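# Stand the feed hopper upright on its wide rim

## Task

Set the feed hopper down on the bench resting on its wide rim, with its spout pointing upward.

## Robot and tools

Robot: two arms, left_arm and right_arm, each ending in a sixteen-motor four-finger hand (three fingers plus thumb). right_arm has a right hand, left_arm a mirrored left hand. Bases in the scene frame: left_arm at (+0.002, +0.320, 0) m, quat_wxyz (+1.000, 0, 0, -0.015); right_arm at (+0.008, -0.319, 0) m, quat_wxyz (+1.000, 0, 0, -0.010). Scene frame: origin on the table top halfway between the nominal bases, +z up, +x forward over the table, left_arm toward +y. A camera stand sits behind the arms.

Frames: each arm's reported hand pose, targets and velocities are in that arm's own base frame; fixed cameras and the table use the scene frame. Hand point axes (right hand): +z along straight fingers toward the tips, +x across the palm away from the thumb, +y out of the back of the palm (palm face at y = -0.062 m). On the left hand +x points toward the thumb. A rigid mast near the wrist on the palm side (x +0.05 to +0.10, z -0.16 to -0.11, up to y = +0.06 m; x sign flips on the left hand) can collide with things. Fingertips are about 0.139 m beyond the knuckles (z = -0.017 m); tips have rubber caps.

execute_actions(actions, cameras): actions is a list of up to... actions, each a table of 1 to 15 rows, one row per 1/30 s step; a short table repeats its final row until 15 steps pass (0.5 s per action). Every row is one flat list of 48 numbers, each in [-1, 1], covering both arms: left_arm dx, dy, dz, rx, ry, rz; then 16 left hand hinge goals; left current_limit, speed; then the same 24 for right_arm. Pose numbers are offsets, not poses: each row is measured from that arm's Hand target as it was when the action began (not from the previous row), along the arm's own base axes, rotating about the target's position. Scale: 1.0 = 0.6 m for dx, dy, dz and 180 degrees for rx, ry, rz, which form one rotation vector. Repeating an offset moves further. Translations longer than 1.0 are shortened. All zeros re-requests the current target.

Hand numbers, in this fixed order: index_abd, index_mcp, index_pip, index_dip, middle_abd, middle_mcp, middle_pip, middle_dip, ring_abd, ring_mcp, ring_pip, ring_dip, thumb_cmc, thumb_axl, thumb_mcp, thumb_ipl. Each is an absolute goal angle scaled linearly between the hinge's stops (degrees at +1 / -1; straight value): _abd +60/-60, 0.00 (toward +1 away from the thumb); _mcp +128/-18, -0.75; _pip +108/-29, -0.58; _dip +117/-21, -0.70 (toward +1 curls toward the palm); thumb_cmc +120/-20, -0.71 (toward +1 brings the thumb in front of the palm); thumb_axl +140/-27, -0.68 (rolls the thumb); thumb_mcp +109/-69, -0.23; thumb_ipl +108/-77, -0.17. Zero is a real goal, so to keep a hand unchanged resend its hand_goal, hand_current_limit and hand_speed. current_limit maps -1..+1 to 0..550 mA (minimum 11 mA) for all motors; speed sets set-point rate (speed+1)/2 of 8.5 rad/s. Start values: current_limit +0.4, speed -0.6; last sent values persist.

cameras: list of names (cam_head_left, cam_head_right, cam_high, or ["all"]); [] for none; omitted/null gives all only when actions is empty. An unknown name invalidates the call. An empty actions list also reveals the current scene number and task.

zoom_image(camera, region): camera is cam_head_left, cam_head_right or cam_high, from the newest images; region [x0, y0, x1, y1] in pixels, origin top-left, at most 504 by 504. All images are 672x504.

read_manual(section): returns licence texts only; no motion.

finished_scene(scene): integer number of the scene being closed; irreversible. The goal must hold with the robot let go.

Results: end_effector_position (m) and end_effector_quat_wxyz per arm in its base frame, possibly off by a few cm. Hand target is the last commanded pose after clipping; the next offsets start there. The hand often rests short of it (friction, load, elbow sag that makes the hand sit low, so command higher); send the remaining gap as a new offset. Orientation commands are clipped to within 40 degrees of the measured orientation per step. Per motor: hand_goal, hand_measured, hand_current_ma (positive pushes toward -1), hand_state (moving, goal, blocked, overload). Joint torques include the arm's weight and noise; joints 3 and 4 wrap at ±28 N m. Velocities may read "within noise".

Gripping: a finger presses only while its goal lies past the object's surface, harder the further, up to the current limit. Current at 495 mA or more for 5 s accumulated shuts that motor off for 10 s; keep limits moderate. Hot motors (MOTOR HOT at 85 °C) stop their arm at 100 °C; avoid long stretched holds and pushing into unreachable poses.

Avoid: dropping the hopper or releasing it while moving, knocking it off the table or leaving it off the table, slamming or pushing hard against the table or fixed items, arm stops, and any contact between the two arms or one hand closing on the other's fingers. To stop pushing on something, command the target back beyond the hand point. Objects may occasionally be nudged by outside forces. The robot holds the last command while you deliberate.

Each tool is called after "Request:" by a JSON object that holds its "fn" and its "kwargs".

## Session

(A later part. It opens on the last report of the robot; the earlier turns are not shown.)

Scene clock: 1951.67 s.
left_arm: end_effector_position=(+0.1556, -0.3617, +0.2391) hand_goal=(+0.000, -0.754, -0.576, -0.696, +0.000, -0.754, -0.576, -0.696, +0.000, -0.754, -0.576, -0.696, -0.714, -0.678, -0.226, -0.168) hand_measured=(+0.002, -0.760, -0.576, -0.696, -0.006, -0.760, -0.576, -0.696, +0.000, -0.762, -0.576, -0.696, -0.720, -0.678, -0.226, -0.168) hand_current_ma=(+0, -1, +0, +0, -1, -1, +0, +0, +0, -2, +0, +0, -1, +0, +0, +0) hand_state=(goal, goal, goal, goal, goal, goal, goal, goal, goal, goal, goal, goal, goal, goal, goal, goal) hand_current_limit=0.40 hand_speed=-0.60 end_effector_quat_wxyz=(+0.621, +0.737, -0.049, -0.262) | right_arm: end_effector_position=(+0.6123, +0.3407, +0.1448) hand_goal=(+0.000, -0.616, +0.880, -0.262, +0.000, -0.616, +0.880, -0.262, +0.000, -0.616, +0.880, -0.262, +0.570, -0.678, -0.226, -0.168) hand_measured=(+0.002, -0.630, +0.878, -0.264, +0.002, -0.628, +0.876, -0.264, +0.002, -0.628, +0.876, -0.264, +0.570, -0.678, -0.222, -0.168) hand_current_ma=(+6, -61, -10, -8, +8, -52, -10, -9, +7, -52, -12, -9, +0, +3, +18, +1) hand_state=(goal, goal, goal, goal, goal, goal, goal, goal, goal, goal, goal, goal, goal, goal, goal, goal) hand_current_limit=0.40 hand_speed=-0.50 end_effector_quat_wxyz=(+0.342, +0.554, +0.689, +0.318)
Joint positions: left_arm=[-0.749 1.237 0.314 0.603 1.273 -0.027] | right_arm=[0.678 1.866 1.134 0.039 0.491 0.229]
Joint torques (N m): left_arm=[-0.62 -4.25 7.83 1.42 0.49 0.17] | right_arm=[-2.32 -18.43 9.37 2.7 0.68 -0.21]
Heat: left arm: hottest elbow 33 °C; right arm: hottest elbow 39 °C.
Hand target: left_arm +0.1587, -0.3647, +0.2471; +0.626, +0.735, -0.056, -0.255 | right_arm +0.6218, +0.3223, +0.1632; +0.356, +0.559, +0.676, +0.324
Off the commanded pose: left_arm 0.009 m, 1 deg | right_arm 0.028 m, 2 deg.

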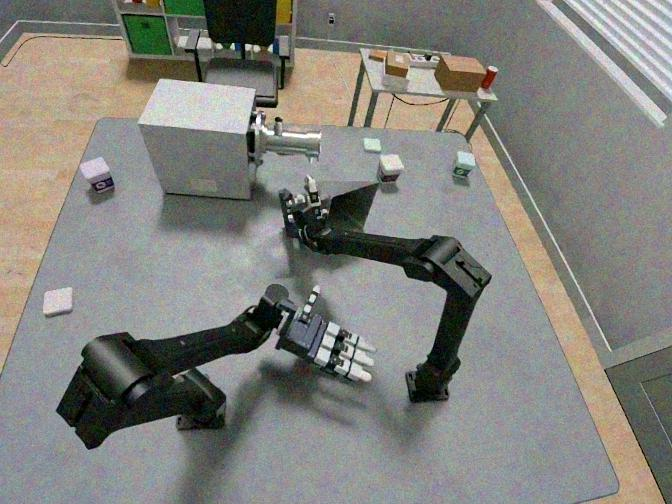

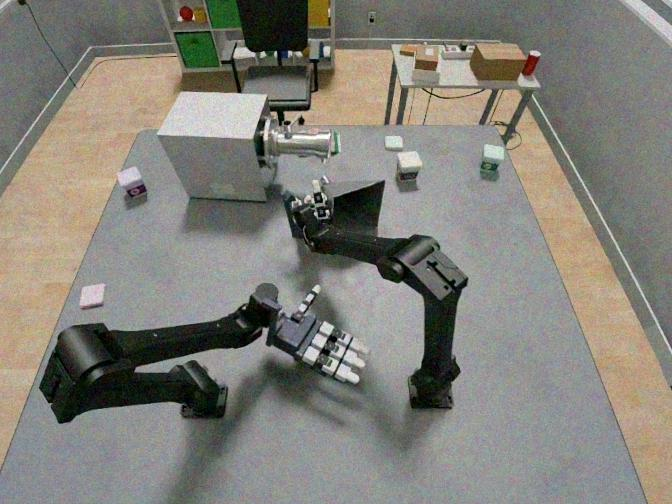

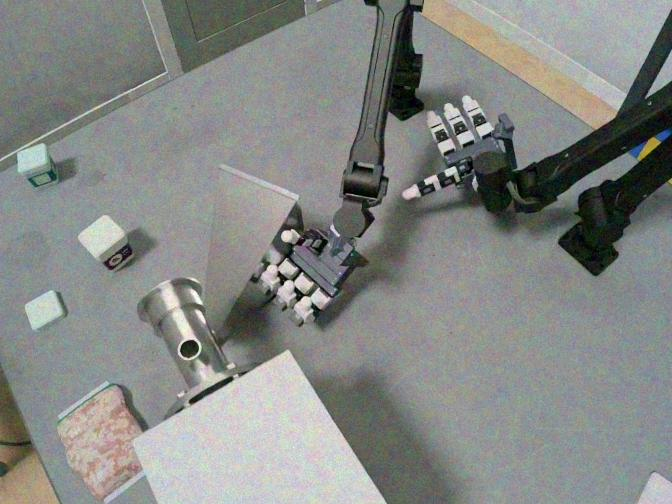

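Request:
{"fn": "execute_actions", "kwargs": {"actions": [[[0,0,0,0,0,0,0,-0.754,-0.576,-0.696,0,-0.754,-0.576,-0.696,0,-0.754,-0.576,-0.696,-0.714,-0.678,-0.226,-0.168,0.4,-0.6,0,0.11,0,0,0,-0.045,0,-0.616,0.88,-0.261,0,-0.616,0.88,-0.261,0,-0.616,0.88,-0.261,0.571,-0.678,0.0,0.16,0.4,-0.5]],[[0,0,0,0,0,0,0,-0.754,-0.576,-0.696,0,-0.754,-0.576,-0.696,0,-0.754,-0.576,-0.696,-0.714,-0.678,-0.226,-0.168,0.4,-0.6,0.12,0,-0.04,0,0,-0.045,0,-0.616,0.88,-0.261,0,-0.616,0.88,-0.261,0,-0.616,0.88,-0.261,0.571,-0.678,0.0,0.16,0.4,-0.5]]], "cameras": ["all"]}}

Request:
{"fn": "zoom_image", "kwargs": {"camera": "cam_high", "region": [140, 120, 380, 360]}}

Request:
{"fn": "zoom_image", "kwargs": {"camera": "cam_head_left", "region": [240, 110, 400, 250]}}

Scene clock: 2004.13 s.
left_arm: end_effector_position=(+0.1556, -0.3617, +0.2391) hand_goal=(+0.000, -0.754, -0.576, -0.696, +0.000, -0.754, -0.576, -0.696, +0.000, -0.754, -0.576, -0.696, -0.714, -0.678, -0.226, -0.168) hand_measured=(+0.002, -0.760, -0.576, -0.696, -0.006, -0.760, -0.576, -0.696, +0.000, -0.762, -0.576, -0.696, -0.720, -0.678, -0.226, -0.168) hand_current_ma=(+0, -1, +0, +0, -1, -1, +0, +0, +0, -2, +0, +0, -1, +0, +0, +0) hand_state=(goal, goal, goal, goal, goal, goal, goal, goal, goal, goal, goal, goal, goal, goal, goal, goal) hand_current_limit=0.40 hand_speed=-0.60 end_effector_quat_wxyz=(+0.621, +0.737, -0.049, -0.262) | right_arm: end_effector_position=(+0.6830, +0.3770, +0.1260) hand_goal=(+0.000, -0.616, +0.880, -0.262, +0.000, -0.616, +0.880, -0.262, +0.000, -0.616, +0.880, -0.262, +0.570, -0.678, +0.000, +0.160) hand_measured=(+0.004, -0.632, +0.878, -0.264, +0.002, -0.628, +0.878, -0.264, +0.002, -0.620, +0.876, -0.264, +0.570, -0.678, +0.002, +0.160) hand_current_ma=(+9, -62, -9, -8, +8, -52, -9, -9, +7, -16, -11, -9, +1, +2, +11, -3) hand_state=(goal, goal, goal, goal, goal, goal, goal, goal, goal, goal, goal, goal, goal, goal, goal, goal) hand_current_limit=0.40 hand_speed=-0.50 end_effector_quat_wxyz=(+0.397, +0.645, +0.601, +0.256)
Joint positions: left_arm=[-0.749 1.237 0.314 0.603 1.273 -0.027] | right_arm=[0.715 2.155 1.593 -0.299 0.754 0.495]
Joint torques (N m): left_arm=[-0.73 -4.19 7.84 1.43 0.49 0.17] | right_arm=[0.67 -20.01 15.13 1.5 0.83 0.04]
Motor temperatures (°C): left_arm=[26 26 33 28 27 26] | right_arm=[26 34 36 28 27 29]
Heat: left arm: hottest elbow 33 °C; right arm: hottest elbow 36 °C.
Hand target: left_arm +0.1587, -0.3647, +0.2471; +0.626, +0.735, -0.056, -0.255 | right_arm +0.6938, +0.3884, +0.1393; +0.398, +0.648, +0.590, +0.270
Off the commanded pose: left_arm 0.009 m, 1 deg | right_arm 0.021 m, 2 deg.

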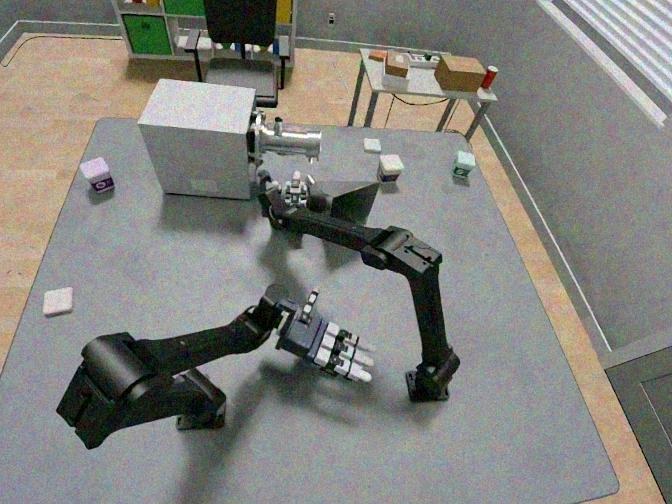

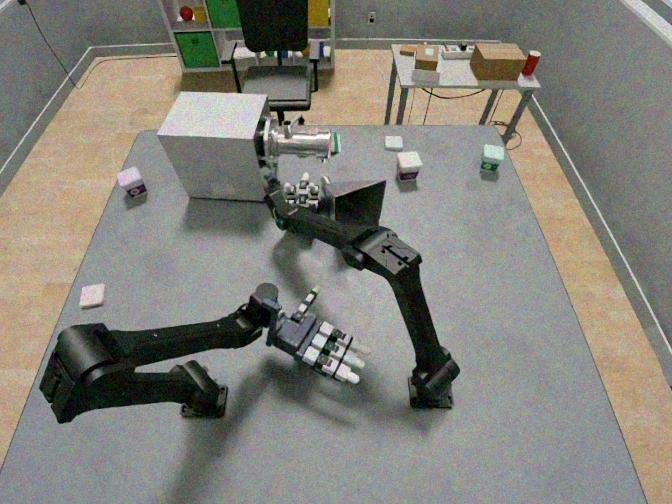

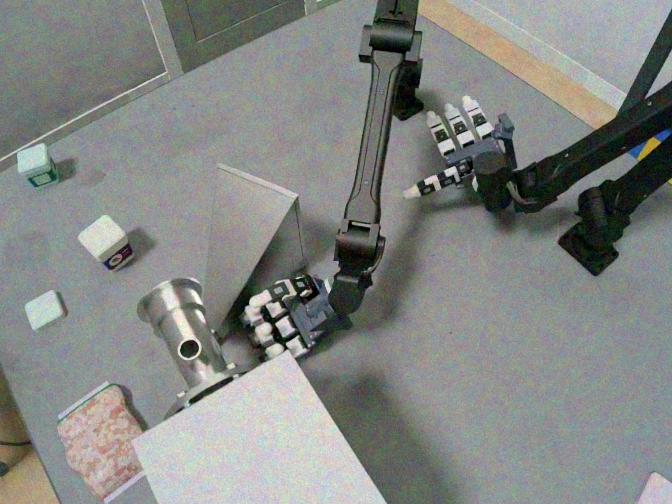

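Scaled by 2.100 from the camera's 672x504 image, which has a finer 960x720 frame.

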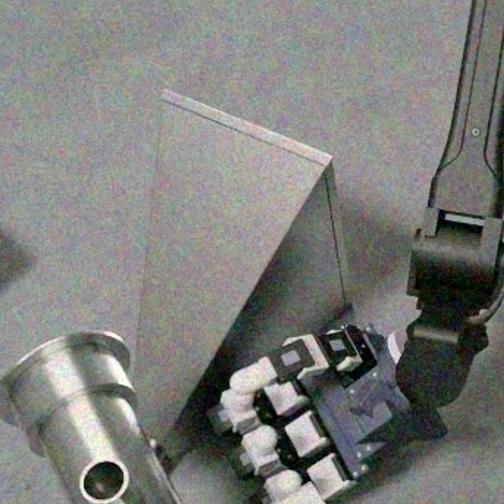

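Scaled by 3.150 from the camera's 672x504 image, which has a finer 960x720 frame.

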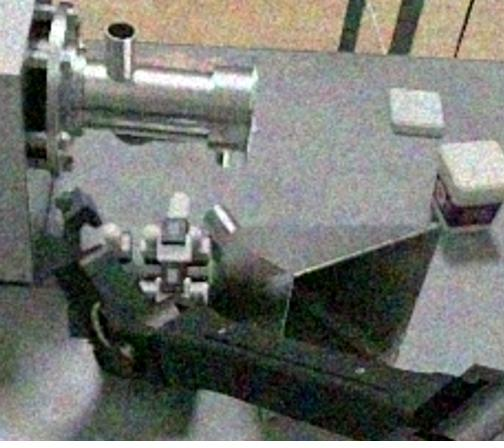

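Request:
{"fn": "execute_actions", "kwargs": {"actions": [[[0,0,0,0,0,0,0,-0.754,-0.576,-0.696,0,-0.754,-0.576,-0.696,0,-0.754,-0.576,-0.696,-0.714,-0.678,-0.226,-0.168,0.4,-0.6,0,-0.08,0,0,0,0,0,-0.616,0.88,-0.261,0,-0.616,0.88,-0.261,0,-0.616,0.88,-0.261,0.571,-0.678,0.0,0.16,0.4,-0.5]],[[0,0,0,0,0,0,0,-0.754,-0.576,-0.696,0,-0.754,-0.576,-0.696,0,-0.754,-0.576,-0.696,-0.714,-0.678,-0.226,-0.168,0.4,-0.6,0,-0.08,0,0,0,0,0,-0.616,0.88,-0.261,0,-0.616,0.88,-0.261,0,-0.616,0.88,-0.261,0.571,-0.678,0.0,0.16,0.4,-0.5]]], "cameras": ["all"]}}

Request:
{"fn": "zoom_image", "kwargs": {"camera": "cam_high", "region": [140, 120, 380, 360]}}

Request:
{"fn": "zoom_image", "kwargs": {"camera": "cam_head_left", "region": [240, 110, 400, 250]}}

Scene clock: 2018.37 s.
left_arm: end_effector_position=(+0.1556, -0.3617, +0.2391) hand_goal=(+0.000, -0.754, -0.576, -0.696, +0.000, -0.754, -0.576, -0.696, +0.000, -0.754, -0.576, -0.696, -0.714, -0.678, -0.226, -0.168) hand_measured=(+0.002, -0.760, -0.576, -0.696, -0.006, -0.760, -0.576, -0.696, +0.000, -0.762, -0.576, -0.696, -0.720, -0.678, -0.226, -0.168) hand_current_ma=(+0, -1, +0, +0, -1, -1, +0, +0, +0, -2, +0, +0, -1, +0, +0, +0) hand_state=(goal, goal, goal, goal, goal, goal, goal, goal, goal, goal, goal, goal, goal, goal, goal, goal) hand_current_limit=0.40 hand_speed=-0.60 end_effector_quat_wxyz=(+0.621, +0.737, -0.049, -0.262) | right_arm: end_effector_position=(+0.6761, +0.3427, +0.1242) hand_goal=(+0.000, -0.616, +0.880, -0.262, +0.000, -0.616, +0.880, -0.262, +0.000, -0.616, +0.880, -0.262, +0.570, -0.678, +0.000, +0.160) hand_measured=(+0.028, -0.622, +0.880, -0.264, +0.002, -0.628, +0.878, -0.264, +0.002, -0.620, +0.876, -0.264, +0.570, -0.678, +0.002, +0.160) hand_current_ma=(+96, -26, +2, -8, +8, -52, -9, -9, +7, -18, -11, -9, +0, +2, +12, -3) hand_state=(blocked, goal, goal, goal, goal, goal, goal, goal, goal, goal, goal, goal, goal, goal, goal, goal) hand_current_limit=0.40 hand_speed=-0.50 end_effector_quat_wxyz=(+0.379, +0.627, +0.620, +0.280)
Joint positions: left_arm=[-0.749 1.237 0.314 0.603 1.273 -0.027] | right_arm=[0.667 2.069 1.42 -0.128 0.655 0.396]
Joint torques (N m): left_arm=[-0.67 -4.19 7.84 1.43 0.49 0.17] | right_arm=[-5.54 -21.95 8.68 1.99 1.44 -0.03]
Heat: left arm: hottest elbow 33 °C; right arm: hottest elbow 39 °C.
Hand target: left_arm +0.1587, -0.3647, +0.2471; +0.626, +0.735, -0.056, -0.255 | right_arm +0.6938, +0.2925, +0.1392; +0.398, +0.648, +0.590, +0.270
Off the commanded pose: left_arm 0.009 m, 1 deg | right_arm 0.055 m, 5 deg.

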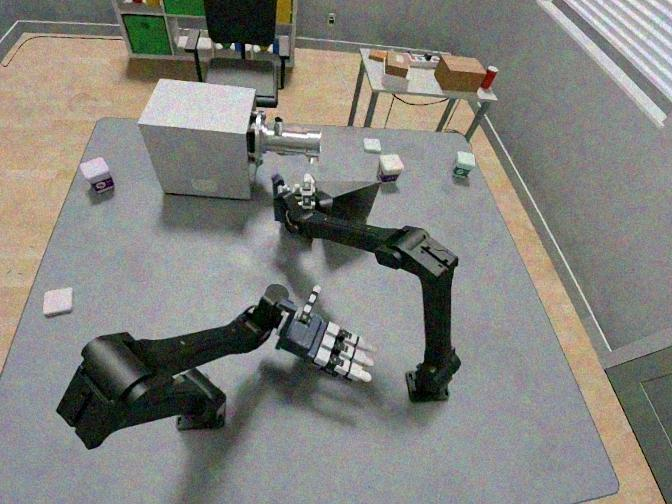

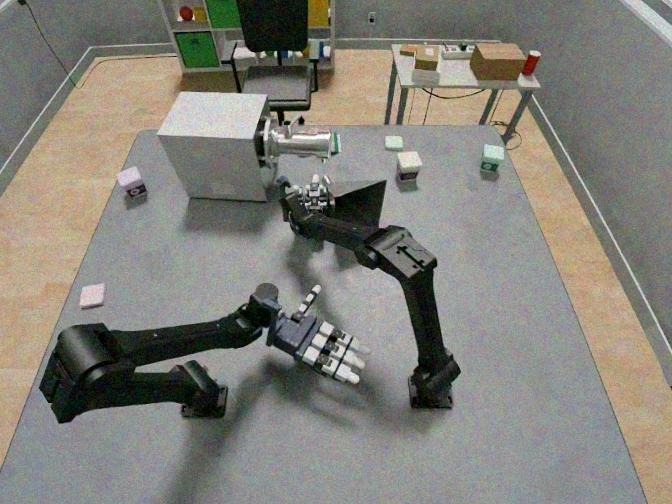

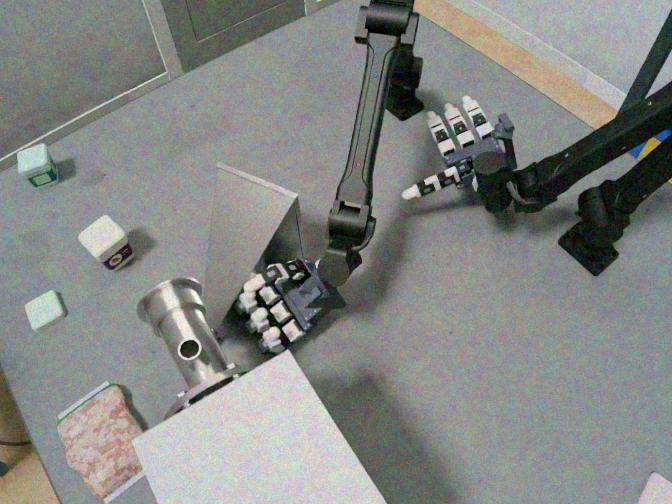

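Scaled by 2.100 from the camera's 672x504 image, which has a finer 960x720 frame.

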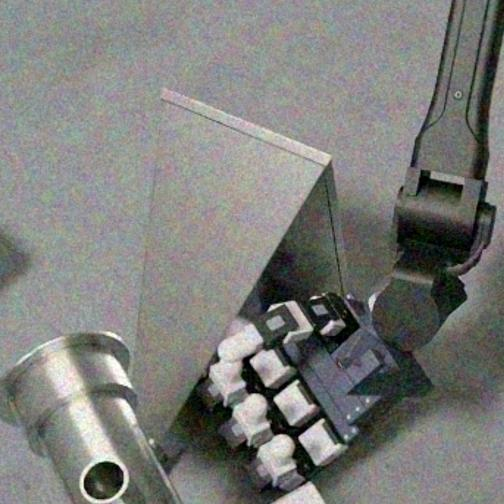

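Scaled by 3.150 from the camera's 672x504 image, which has a finer 960x720 frame.

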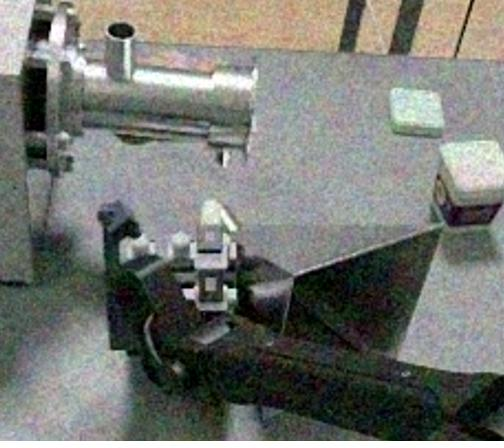

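Request:
{"fn": "execute_actions", "kwargs": {"actions": [[[0,0,0,0,0,0,0,-0.754,-0.576,-0.696,0,-0.754,-0.576,-0.696,0,-0.754,-0.576,-0.696,-0.714,-0.678,-0.226,-0.168,0.4,-0.6,0,-0.08,0,0,0,0,0,-0.616,0.88,-0.261,0,-0.616,0.88,-0.261,0,-0.616,0.88,-0.261,0.571,-0.678,0.0,0.16,0.6,-0.5]],[[0,0,0,0,0,0,0,-0.754,-0.576,-0.696,0,-0.754,-0.576,-0.696,0,-0.754,-0.576,-0.696,-0.714,-0.678,-0.226,-0.168,0.4,-0.6,0,-0.06,0,0,0,0,0,-0.616,0.88,-0.261,0,-0.616,0.88,-0.261,0,-0.616,0.88,-0.261,0.571,-0.678,0.0,0.16,0.6,-0.5]]], "cameras": ["all"]}}

Request:
{"fn": "zoom_image", "kwargs": {"camera": "cam_high", "region": [140, 120, 380, 360]}}

Scene clock: 2035.27 s.
left_arm: end_effector_position=(+0.1556, -0.3617, +0.2391) hand_goal=(+0.000, -0.754, -0.576, -0.696, +0.000, -0.754, -0.576, -0.696, +0.000, -0.754, -0.576, -0.696, -0.714, -0.678, -0.226, -0.168) hand_measured=(+0.002, -0.760, -0.576, -0.696, -0.006, -0.760, -0.576, -0.696, +0.000, -0.762, -0.576, -0.696, -0.720, -0.678, -0.226, -0.168) hand_current_ma=(+0, -1, +0, +0, -1, -1, +0, +0, +0, -2, +0, +0, -1, +0, +0, +0) hand_state=(goal, goal, goal, goal, goal, goal, goal, goal, goal, goal, goal, goal, goal, goal, goal, goal) hand_current_limit=0.40 hand_speed=-0.60 end_effector_quat_wxyz=(+0.621, +0.737, -0.049, -0.262) | right_arm: end_effector_position=(+0.6811, +0.2609, +0.1239) hand_goal=(+0.000, -0.616, +0.880, -0.262, +0.000, -0.616, +0.880, -0.262, +0.000, -0.616, +0.880, -0.262, +0.570, -0.678, +0.000, +0.160) hand_measured=(+0.030, -0.620, +0.880, -0.264, +0.002, -0.628, +0.878, -0.264, +0.002, -0.620, +0.876, -0.264, +0.570, -0.678, +0.002, +0.160) hand_current_ma=(+108, -11, +2, -8, +8, -52, -9, -9, +7, -18, -11, -9, +0, +2, +12, -3) hand_state=(blocked, goal, goal, goal, goal, goal, goal, goal, goal, goal, goal, goal, goal, goal, goal, goal) hand_current_limit=0.60 hand_speed=-0.50 end_effector_quat_wxyz=(+0.377, +0.626, +0.622, +0.281)
Joint positions: left_arm=[-0.749 1.237 0.314 0.603 1.273 -0.027] | right_arm=[0.548 1.98 1.254 0.006 0.562 0.295]
Joint torques (N m): left_arm=[-0.73 -4.25 7.83 1.44 0.49 0.18] | right_arm=[-5.36 -20.66 8.31 2.22 1.51 -0.03]
Heat: left arm: hottest elbow 33 °C; right arm: hottest elbow 37 °C.
Hand target: left_arm +0.1587, -0.3647, +0.2471; +0.626, +0.735, -0.056, -0.255 | right_arm +0.6938, +0.2082, +0.1394; +0.398, +0.648, +0.590, +0.270
Off the commanded pose: left_arm 0.009 m, 1 deg | right_arm 0.056 m, 5 deg.

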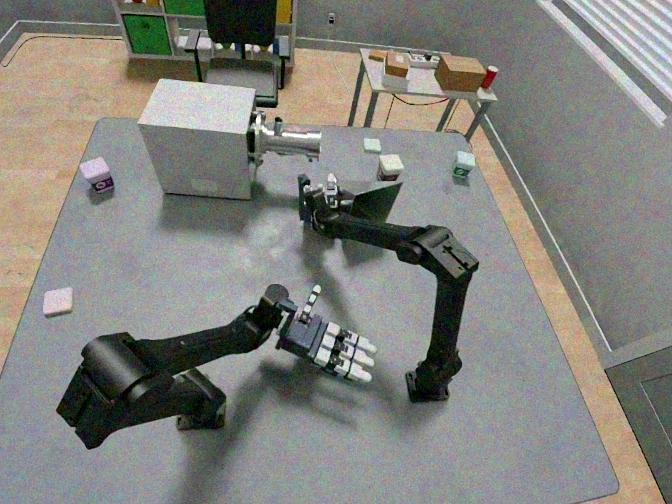

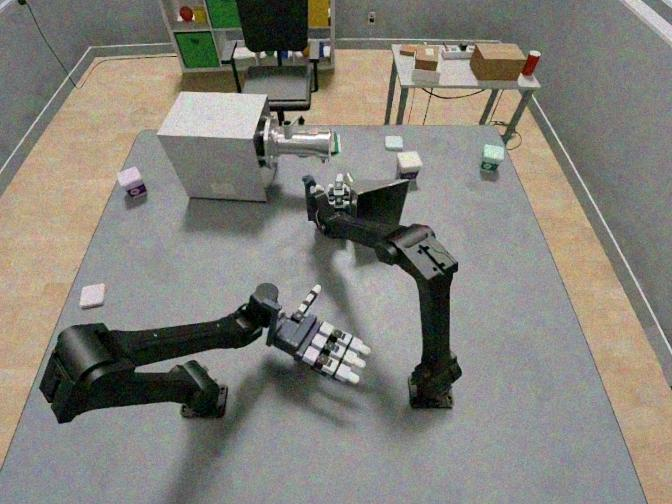

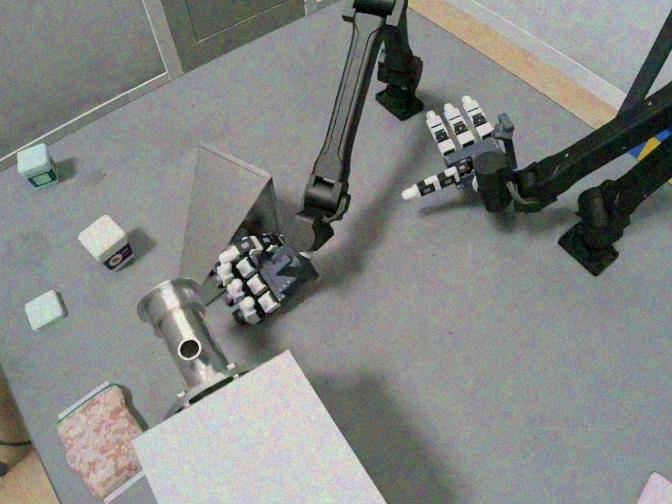

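Scaled by 2.100 from the camera's 672x504 image, which has a finer 960x720 frame.

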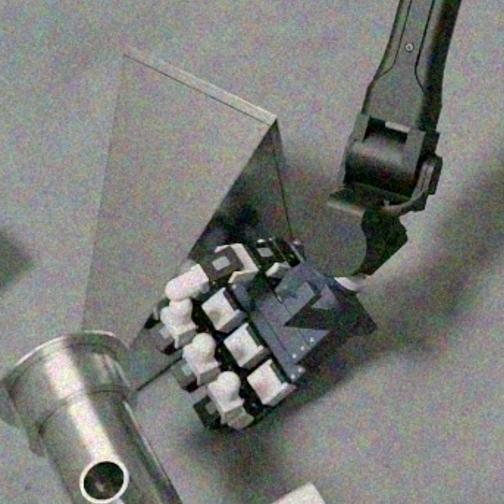

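Request:
{"fn": "execute_actions", "kwargs": {"actions": [[[0,0,0,0,0,0,0,-0.754,-0.576,-0.696,0,-0.754,-0.576,-0.696,0,-0.754,-0.576,-0.696,-0.714,-0.678,-0.226,-0.168,0.4,-0.6,-0.02,-0.09,0,0,0,0,0,-0.616,0.88,-0.261,0,-0.616,0.88,-0.261,0,-0.616,0.88,-0.261,0.571,-0.678,0.0,0.16,0.6,-0.5]],[[0,0,0,0,0,0,0,-0.754,-0.576,-0.696,0,-0.754,-0.576,-0.696,0,-0.754,-0.576,-0.696,-0.714,-0.678,-0.226,-0.168,0.4,-0.6,-0.02,-0.09,0,0,0,0,0,-0.616,0.88,-0.261,0,-0.616,0.88,-0.261,0,-0.616,0.88,-0.261,0.571,-0.678,0.0,0.16,0.6,-0.5]]], "cameras": ["all"]}}

Request:
{"fn": "zoom_image", "kwargs": {"camera": "cam_high", "region": [100, 100, 340, 340]}}

Request:
{"fn": "zoom_image", "kwargs": {"camera": "cam_head_left", "region": [280, 120, 440, 260]}}

Scene clock: 2048.97 s.
left_arm: end_effector_position=(+0.1556, -0.3617, +0.2391) hand_goal=(+0.000, -0.754, -0.576, -0.696, +0.000, -0.754, -0.576, -0.696, +0.000, -0.754, -0.576, -0.696, -0.714, -0.678, -0.226, -0.168) hand_measured=(+0.002, -0.760, -0.576, -0.696, -0.006, -0.760, -0.576, -0.696, +0.000, -0.762, -0.576, -0.696, -0.720, -0.678, -0.226, -0.168) hand_current_ma=(+0, -1, +0, +0, -1, -1, +0, +0, +0, -2, +0, +0, -1, +0, +0, +0) hand_state=(goal, goal, goal, goal, goal, goal, goal, goal, goal, goal, goal, goal, goal, goal, goal, goal) hand_current_limit=0.40 hand_speed=-0.60 end_effector_quat_wxyz=(+0.621, +0.737, -0.049, -0.262) | right_arm: end_effector_position=(+0.6658, +0.1298, +0.1236) hand_goal=(+0.000, -0.616, +0.880, -0.262, +0.000, -0.616, +0.880, -0.262, +0.000, -0.616, +0.880, -0.262, +0.570, -0.678, +0.000, +0.160) hand_measured=(+0.030, -0.620, +0.880, -0.264, +0.002, -0.628, +0.878, -0.264, +0.002, -0.620, +0.876, -0.264, +0.570, -0.678, +0.002, +0.160) hand_current_ma=(+109, -13, +2, -8, +8, -52, -9, -9, +7, -18, -11, -9, +0, +2, +12, -3) hand_state=(blocked, goal, goal, goal, goal, goal, goal, goal, goal, goal, goal, goal, goal, goal, goal, goal) hand_current_limit=0.60 hand_speed=-0.50 end_effector_quat_wxyz=(+0.382, +0.638, +0.612, +0.270)
Joint positions: left_arm=[-0.749 1.237 0.314 0.603 1.273 -0.027] | right_arm=[0.353 1.853 1.028 0.153 0.442 0.179]
Joint torques (N m): left_arm=[-0.73 -4.19 7.84 1.43 0.49 0.17] | right_arm=[-3.08 -17.55 8.54 2.76 0.95 -0.11]
Heat: left arm: hottest elbow 33 °C; right arm: hottest elbow 36 °C.
Hand target: left_arm +0.1587, -0.3647, +0.2471; +0.626, +0.735, -0.056, -0.255 | right_arm +0.6698, +0.1004, +0.1392; +0.398, +0.648, +0.590, +0.270
Off the commanded pose: left_arm 0.009 m, 1 deg | right_arm 0.033 m, 3 deg.

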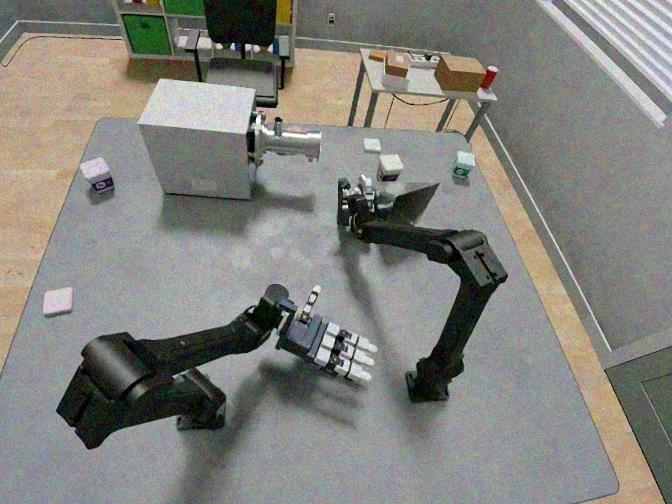

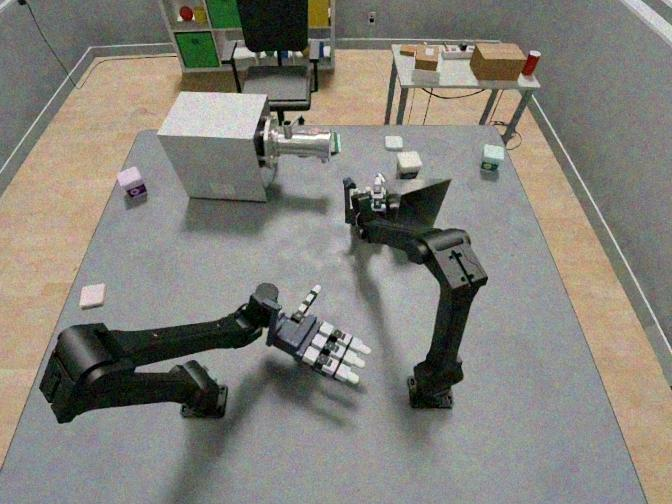

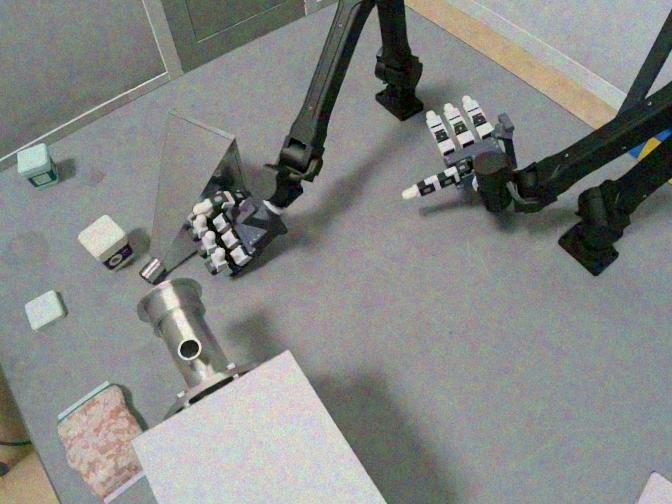

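Scaled by 2.100 from the camera's 672x504 image, which has a finer 960x720 frame.

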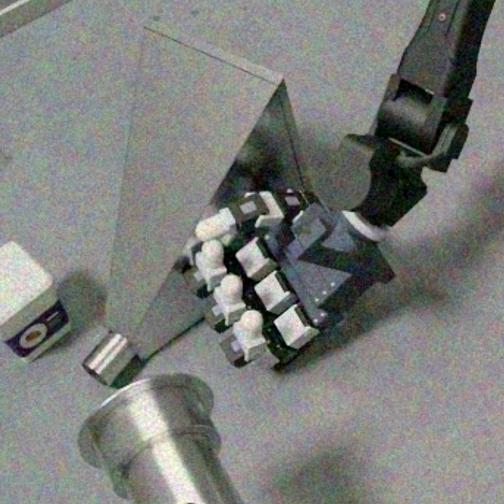

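Scaled by 3.150 from the camera's 672x504 image, which has a finer 960x720 frame.

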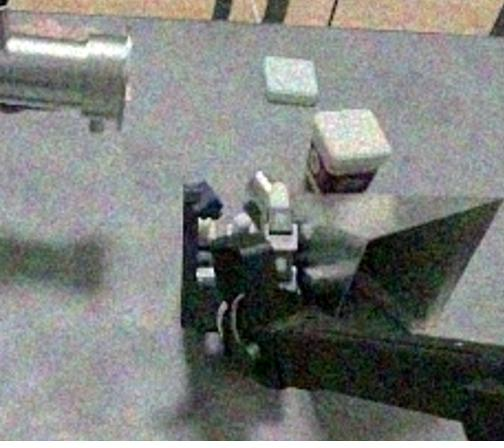

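Request:
{"fn": "execute_actions", "kwargs": {"actions": [[[0,0,0,0,0,0,0,-0.754,-0.576,-0.696,0,-0.754,-0.576,-0.696,0,-0.754,-0.576,-0.696,-0.714,-0.678,-0.226,-0.168,0.4,-0.6,-0.03,0.13,0,0,0,0,0,-0.616,0.88,-0.261,0,-0.616,0.88,-0.261,0,-0.616,0.88,-0.261,0.571,-0.678,0.0,0.16,0.4,-0.5]],[[0,0,0,0,0,0,0,-0.754,-0.576,-0.696,0,-0.754,-0.576,-0.696,0,-0.754,-0.576,-0.696,-0.714,-0.678,-0.226,-0.168,0.4,-0.6,-0.1,0.07,0.25,0,0,0,0,-0.616,0.88,-0.261,0,-0.616,0.88,-0.261,0,-0.616,0.88,-0.261,0.571,-0.678,0.0,0.16,0.4,-0.5]],[[0,0,0,0,0,0,0,-0.754,-0.576,-0.696,0,-0.754,-0.576,-0.696,0,-0.754,-0.576,-0.696,-0.714,-0.678,-0.226,-0.168,0.4,-0.6,-0.2,0.05,0.25,0,0,0,0,-0.616,0.88,-0.261,0,-0.616,0.88,-0.261,0,-0.616,0.88,-0.261,0.571,-0.678,0.0,0.16,0.4,-0.5]]], "cameras": ["all"]}}

Request:
{"fn": "zoom_image", "kwargs": {"camera": "cam_high", "region": [120, 90, 280, 300]}}

Request:
{"fn": "zoom_image", "kwargs": {"camera": "cam_head_left", "region": [330, 150, 460, 260]}}

Request:
{"fn": "zoom_image", "kwargs": {"camera": "cam_head_right", "region": [330, 150, 460, 260]}}

Scene clock: 2066.00 s.
left_arm: end_effector_position=(+0.1556, -0.3617, +0.2391) hand_goal=(+0.000, -0.754, -0.576, -0.696, +0.000, -0.754, -0.576, -0.696, +0.000, -0.754, -0.576, -0.696, -0.714, -0.678, -0.226, -0.168) hand_measured=(+0.002, -0.760, -0.576, -0.696, -0.006, -0.760, -0.576, -0.696, +0.000, -0.762, -0.576, -0.696, -0.720, -0.678, -0.226, -0.168) hand_current_ma=(+0, -1, +0, +0, -1, -1, +0, +0, +0, -2, +0, +0, -1, +0, +0, +0) hand_state=(goal, goal, goal, goal, goal, goal, goal, goal, goal, goal, goal, goal, goal, goal, goal, goal) hand_current_limit=0.40 hand_speed=-0.60 end_effector_quat_wxyz=(+0.621, +0.737, -0.049, -0.262) | right_arm: end_effector_position=(+0.4707, +0.2455, +0.4143) hand_goal=(+0.000, -0.616, +0.880, -0.262, +0.000, -0.616, +0.880, -0.262, +0.000, -0.616, +0.880, -0.262, +0.570, -0.678, +0.000, +0.160) hand_measured=(+0.004, -0.626, +0.880, -0.264, +0.002, -0.628, +0.878, -0.264, +0.002, -0.624, +0.876, -0.264, +0.570, -0.678, +0.004, +0.160) hand_current_ma=(+9, -37, +2, -8, +8, -48, -9, -9, +7, -32, -10, -9, +0, +2, +17, -2) hand_state=(goal, goal, goal, goal, goal, goal, goal, goal, goal, goal, goal, goal, goal, goal, goal, goal) hand_current_limit=0.40 hand_speed=-0.50 end_effector_quat_wxyz=(+0.402, +0.641, +0.603, +0.253)
Joint positions: left_arm=[-0.749 1.237 0.314 0.603 1.273 -0.027] | right_arm=[0.812 1.306 1.259 -0.889 0.821 0.588]
Joint torques (N m): left_arm=[-0.67 -4.25 7.83 1.43 0.49 0.17] | right_arm=[1.26 -10.29 15.75 1.25 0.93 0.01]
Heat: left arm: hottest elbow 33 °C; right arm: hottest elbow 35 °C.
Hand target: left_arm +0.1587, -0.3647, +0.2471; +0.626, +0.735, -0.056, -0.255 | right_arm +0.4719, +0.2503, +0.4392; +0.398, +0.648, +0.590, +0.270
Off the commanded pose: left_arm 0.009 m, 1 deg | right_arm 0.025 m, 3 deg.

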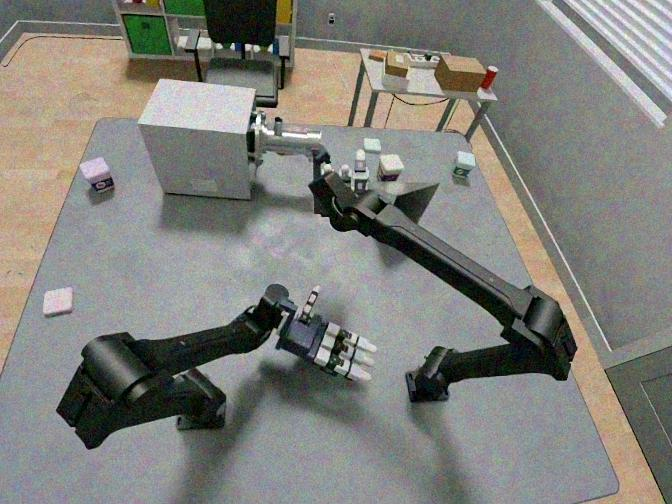

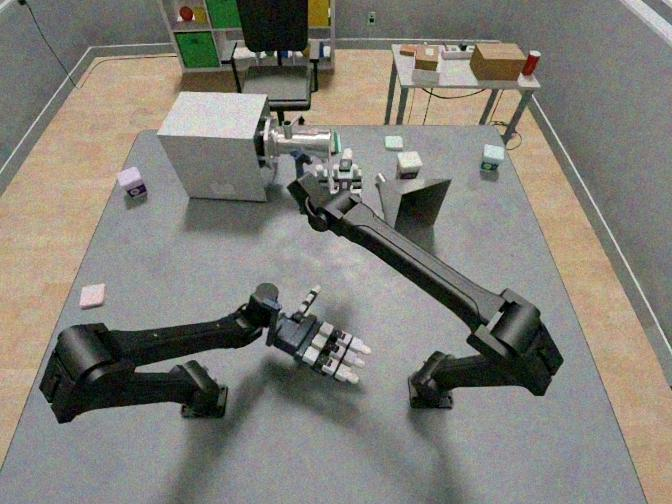

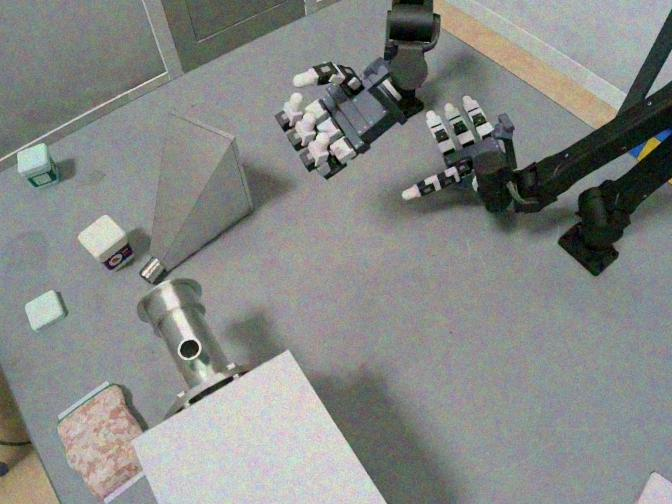

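Scaled by 2.400 from the camera's 672x504 image, which has a finer 960x720 frame.

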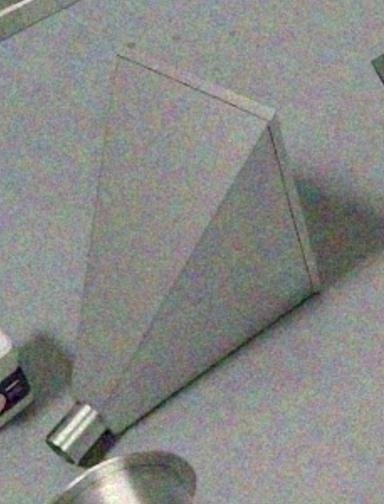

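Scaled by 3.877 from the camera's 672x504 image, which has a finer 960x720 frame.

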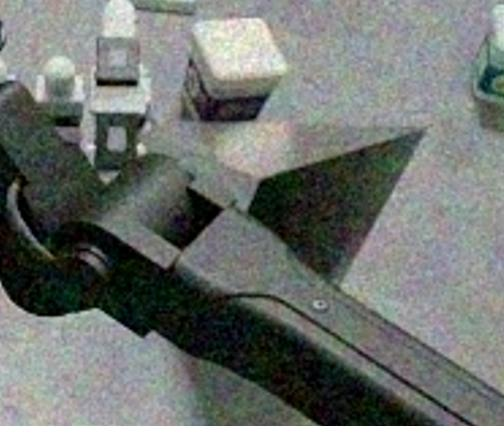

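Scaled by 3.877 from the camera's 672x504 image, which has a finer 960x720 frame.

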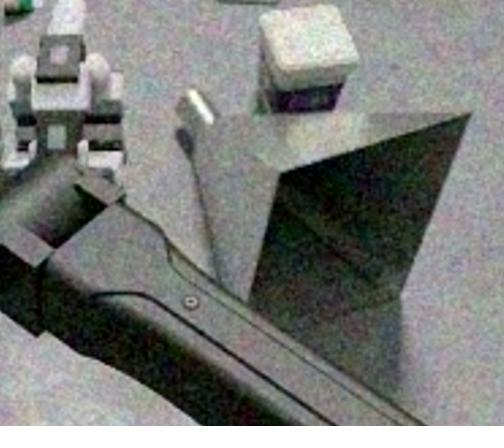

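Request:
{"fn": "execute_actions", "kwargs": {"actions": [[[0,0,0,0,0,0,0,-0.754,-0.576,-0.696,0,-0.754,-0.576,-0.696,0,-0.754,-0.576,-0.696,-0.714,-0.678,-0.226,-0.168,0.4,-0.6,-0.1,-0.12,-0.05,0,0,0,0,-0.616,0.88,-0.261,0,-0.616,0.88,-0.261,0,-0.616,0.88,-0.261,0.571,-0.678,0.0,0.16,0.4,-0.5]],[[0,0,0,0,0,0,0,-0.754,-0.576,-0.696,0,-0.754,-0.576,-0.696,0,-0.754,-0.576,-0.696,-0.714,-0.678,-0.226,-0.168,0.4,-0.6,0,-0.12,-0.2,0,0,0,0,-0.616,0.88,-0.261,0,-0.616,0.88,-0.261,0,-0.616,0.88,-0.261,0.571,-0.678,0.0,0.16,0.4,-0.5]],[[0,0,0,0,0,0,0,-0.754,-0.576,-0.696,0,-0.754,-0.576,-0.696,0,-0.754,-0.576,-0.696,-0.714,-0.678,-0.226,-0.168,0.4,-0.6,0,-0.1,-0.2,0,0,0,0,-0.616,0.88,-0.261,0,-0.616,0.88,-0.261,0,-0.616,0.88,-0.261,0.571,-0.678,0.0,0.16,0.4,-0.5]]], "cameras": ["all"]}}

Request:
{"fn": "zoom_image", "kwargs": {"camera": "cam_head_left", "region": [310, 150, 480, 290]}}

Scene clock: 2227.67 s.
left_arm: end_effector_position=(+0.1556, -0.3617, +0.2391) hand_goal=(+0.000, -0.754, -0.576, -0.696, +0.000, -0.754, -0.576, -0.696, +0.000, -0.754, -0.576, -0.696, -0.714, -0.678, -0.226, -0.168) hand_measured=(+0.002, -0.760, -0.576, -0.696, -0.006, -0.760, -0.576, -0.696, +0.000, -0.762, -0.576, -0.696, -0.720, -0.678, -0.226, -0.168) hand_current_ma=(+0, -1, +0, +0, -1, -1, +0, +0, +0, -2, +0, +0, -1, +0, +0, +0) hand_state=(goal, goal, goal, goal, goal, goal, goal, goal, goal, goal, goal, goal, goal, goal, goal, goal) hand_current_limit=0.40 hand_speed=-0.60 end_effector_quat_wxyz=(+0.621, +0.737, -0.049, -0.262) | right_arm: end_effector_position=(+0.4053, +0.0466, +0.1669) hand_goal=(+0.000, -0.616, +0.880, -0.262, +0.000, -0.616, +0.880, -0.262, +0.000, -0.616, +0.880, -0.262, +0.570, -0.678, +0.000, +0.160) hand_measured=(+0.002, -0.624, +0.880, -0.264, +0.002, -0.624, +0.878, -0.264, +0.002, -0.624, +0.878, -0.264, +0.570, -0.678, +0.004, +0.160) hand_current_ma=(+9, -35, +2, -8, +8, -31, -9, -9, +7, -30, -10, -9, +3, +2, +17, -2) hand_state=(goal, goal, goal, goal, goal, goal, goal, goal, goal, goal, goal, goal, goal, goal, goal, goal) hand_current_limit=0.40 hand_speed=-0.50 end_effector_quat_wxyz=(+0.394, +0.651, +0.592, +0.264)
Joint positions: left_arm=[-0.749 1.237 0.314 0.603 1.273 -0.027] | right_arm=[0.438 1.091 0.34 0.047 0.554 0.271]
Joint torques (N m): left_arm=[-0.67 -4.25 7.83 1.42 0.49 0.17] | right_arm=[-0.26 -3.66 10.14 2.82 0.31 -0.17]
Motor temperatures (°C): left_arm=[25 26 33 28 27 26] | right_arm=[26 30 41 28 28 29]
Heat: left arm: hottest elbow 33 °C; right arm: hottest elbow 41 °C.
Hand target: left_arm +0.1587, -0.3647, +0.2471; +0.626, +0.735, -0.056, -0.255 | right_arm +0.4118, +0.0463, +0.1693; +0.398, +0.648, +0.590, +0.270
Off the commanded pose: left_arm 0.009 m, 1 deg | right_arm 0.007 m, 1 deg.

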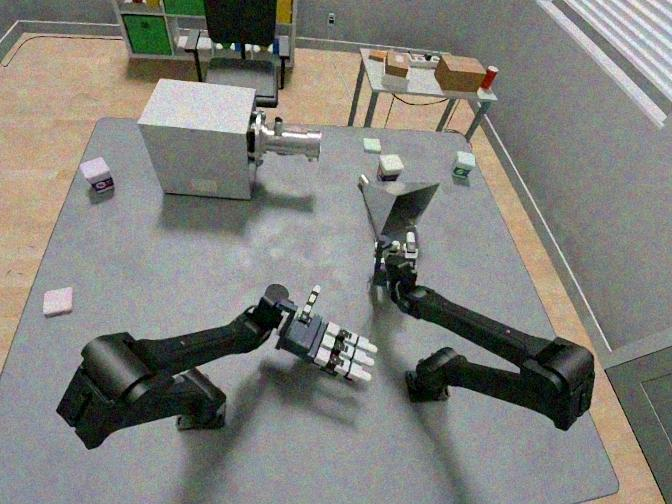

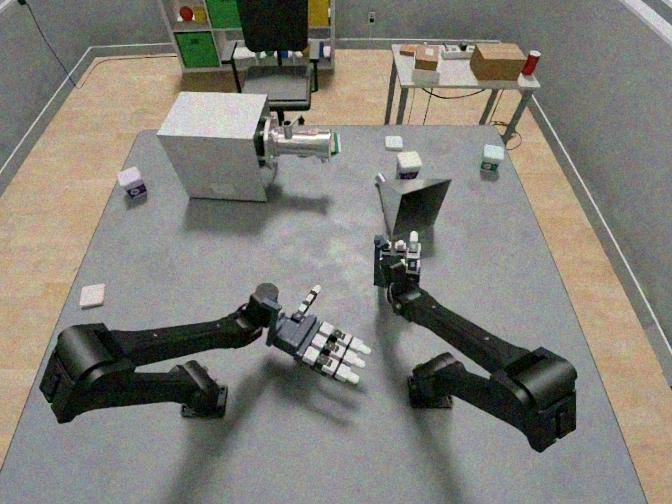

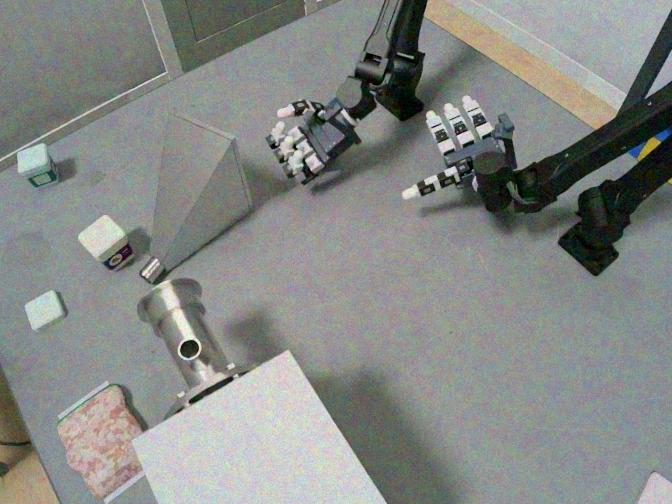

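Scaled by 2.965 from the camera's 672x504 image, which has a finer 960x720 frame.

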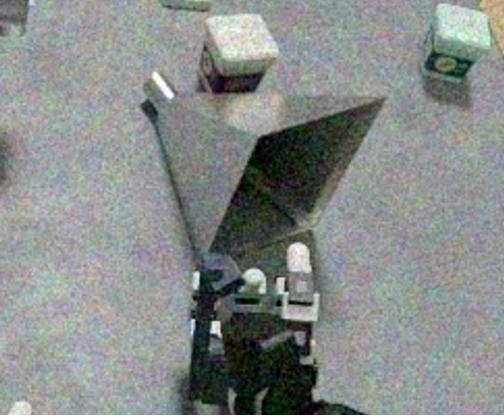

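Request:
{"fn": "execute_actions", "kwargs": {"actions": [[[0,0,0,0,0,0,0,-0.754,-0.576,-0.696,0,-0.754,-0.576,-0.696,0,-0.754,-0.576,-0.696,-0.714,-0.678,-0.226,-0.168,0.4,-0.6,0.1,0,-0.03,0,0,0,0,-0.616,0.88,-0.261,0,-0.616,0.88,-0.261,0,-0.616,0.88,-0.261,0.571,-0.678,0.0,0.16,0.4,-0.5]],[[0,0,0,0,0,0,0,-0.754,-0.576,-0.696,0,-0.754,-0.576,-0.696,0,-0.754,-0.576,-0.696,-0.714,-0.678,-0.226,-0.168,0.4,-0.6,0.1,0,0,0,0,0,0,-0.616,0.88,-0.261,0,-0.616,0.88,-0.261,0,-0.616,0.88,-0.261,0.571,-0.678,0.0,0.16,0.4,-0.5]]], "cameras": ["all"]}}

Request:
{"fn": "zoom_image", "kwargs": {"camera": "cam_head_left", "region": [310, 150, 480, 290]}}

Scene clock: 2253.00 s.
left_arm: end_effector_position=(+0.1556, -0.3617, +0.2391) hand_goal=(+0.000, -0.754, -0.576, -0.696, +0.000, -0.754, -0.576, -0.696, +0.000, -0.754, -0.576, -0.696, -0.714, -0.678, -0.226, -0.168) hand_measured=(+0.002, -0.760, -0.576, -0.696, -0.006, -0.760, -0.576, -0.696, +0.000, -0.762, -0.576, -0.696, -0.720, -0.678, -0.226, -0.168) hand_current_ma=(+0, -1, +0, +0, -1, -1, +0, +0, +0, -2, +0, +0, -1, +0, +0, +0) hand_state=(goal, goal, goal, goal, goal, goal, goal, goal, goal, goal, goal, goal, goal, goal, goal, goal) hand_current_limit=0.40 hand_speed=-0.60 end_effector_quat_wxyz=(+0.621, +0.737, -0.049, -0.262) | right_arm: end_effector_position=(+0.5097, +0.0416, +0.1307) hand_goal=(+0.000, -0.616, +0.880, -0.262, +0.000, -0.616, +0.880, -0.262, +0.000, -0.616, +0.880, -0.262, +0.570, -0.678, +0.000, +0.160) hand_measured=(+0.002, -0.624, +0.880, -0.264, +0.002, -0.622, +0.882, -0.264, +0.002, -0.622, +0.878, -0.264, +0.570, -0.678, +0.004, +0.160) hand_current_ma=(+8, -34, +2, -8, +5, -26, +8, -9, +7, -23, -10, -9, +2, +2, +17, -2) hand_state=(goal, goal, goal, goal, goal, goal, goal, goal, goal, goal, goal, goal, goal, goal, goal, goal) hand_current_limit=0.40 hand_speed=-0.50 end_effector_quat_wxyz=(+0.386, +0.654, +0.600, +0.250)
Joint positions: left_arm=[-0.749 1.237 0.314 0.603 1.273 -0.027] | right_arm=[0.294 1.482 0.548 0.243 0.44 0.171]
Joint torques (N m): left_arm=[-0.67 -4.25 7.84 1.43 0.48 0.17] | right_arm=[0.15 -8.12 12.78 2.95 0.17 -0.24]
Heat: left arm: hottest elbow 33 °C; right arm: hottest elbow 40 °C.
Hand target: left_arm +0.1587, -0.3647, +0.2471; +0.626, +0.735, -0.056, -0.255 | right_arm +0.5318, +0.0463, +0.1512; +0.398, +0.648, +0.590, +0.270
Off the commanded pose: left_arm 0.009 m, 1 deg | right_arm 0.030 m, 3 deg.

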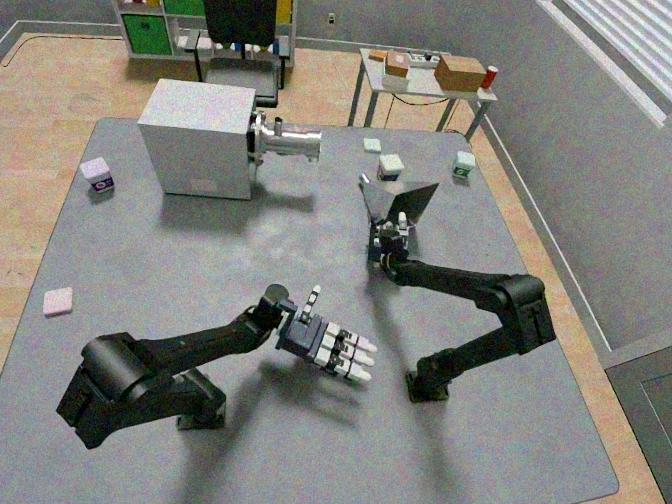

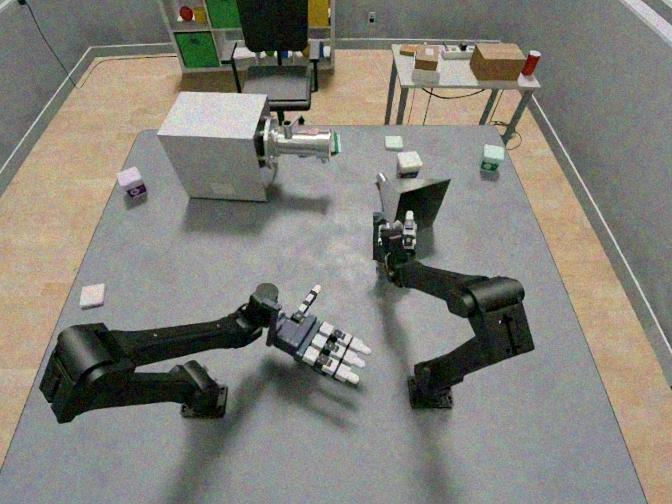

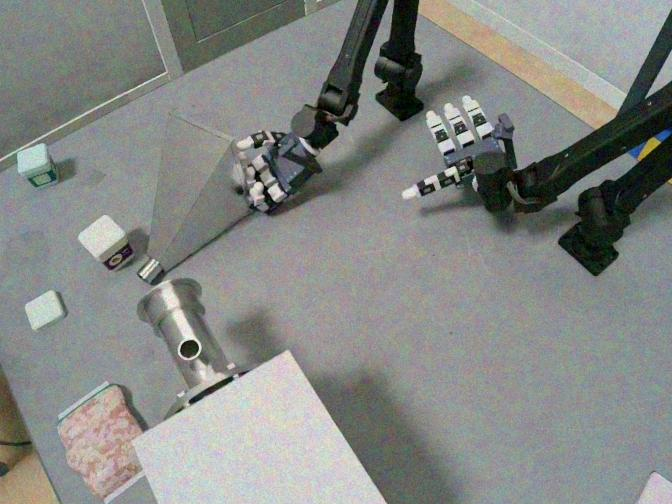

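Scaled by 2.965 from the camera's 672x504 image, which has a finer 960x720 frame.

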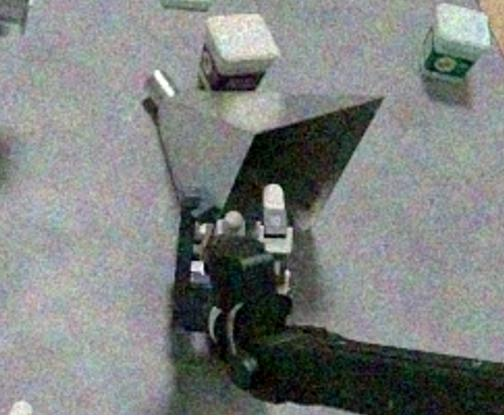

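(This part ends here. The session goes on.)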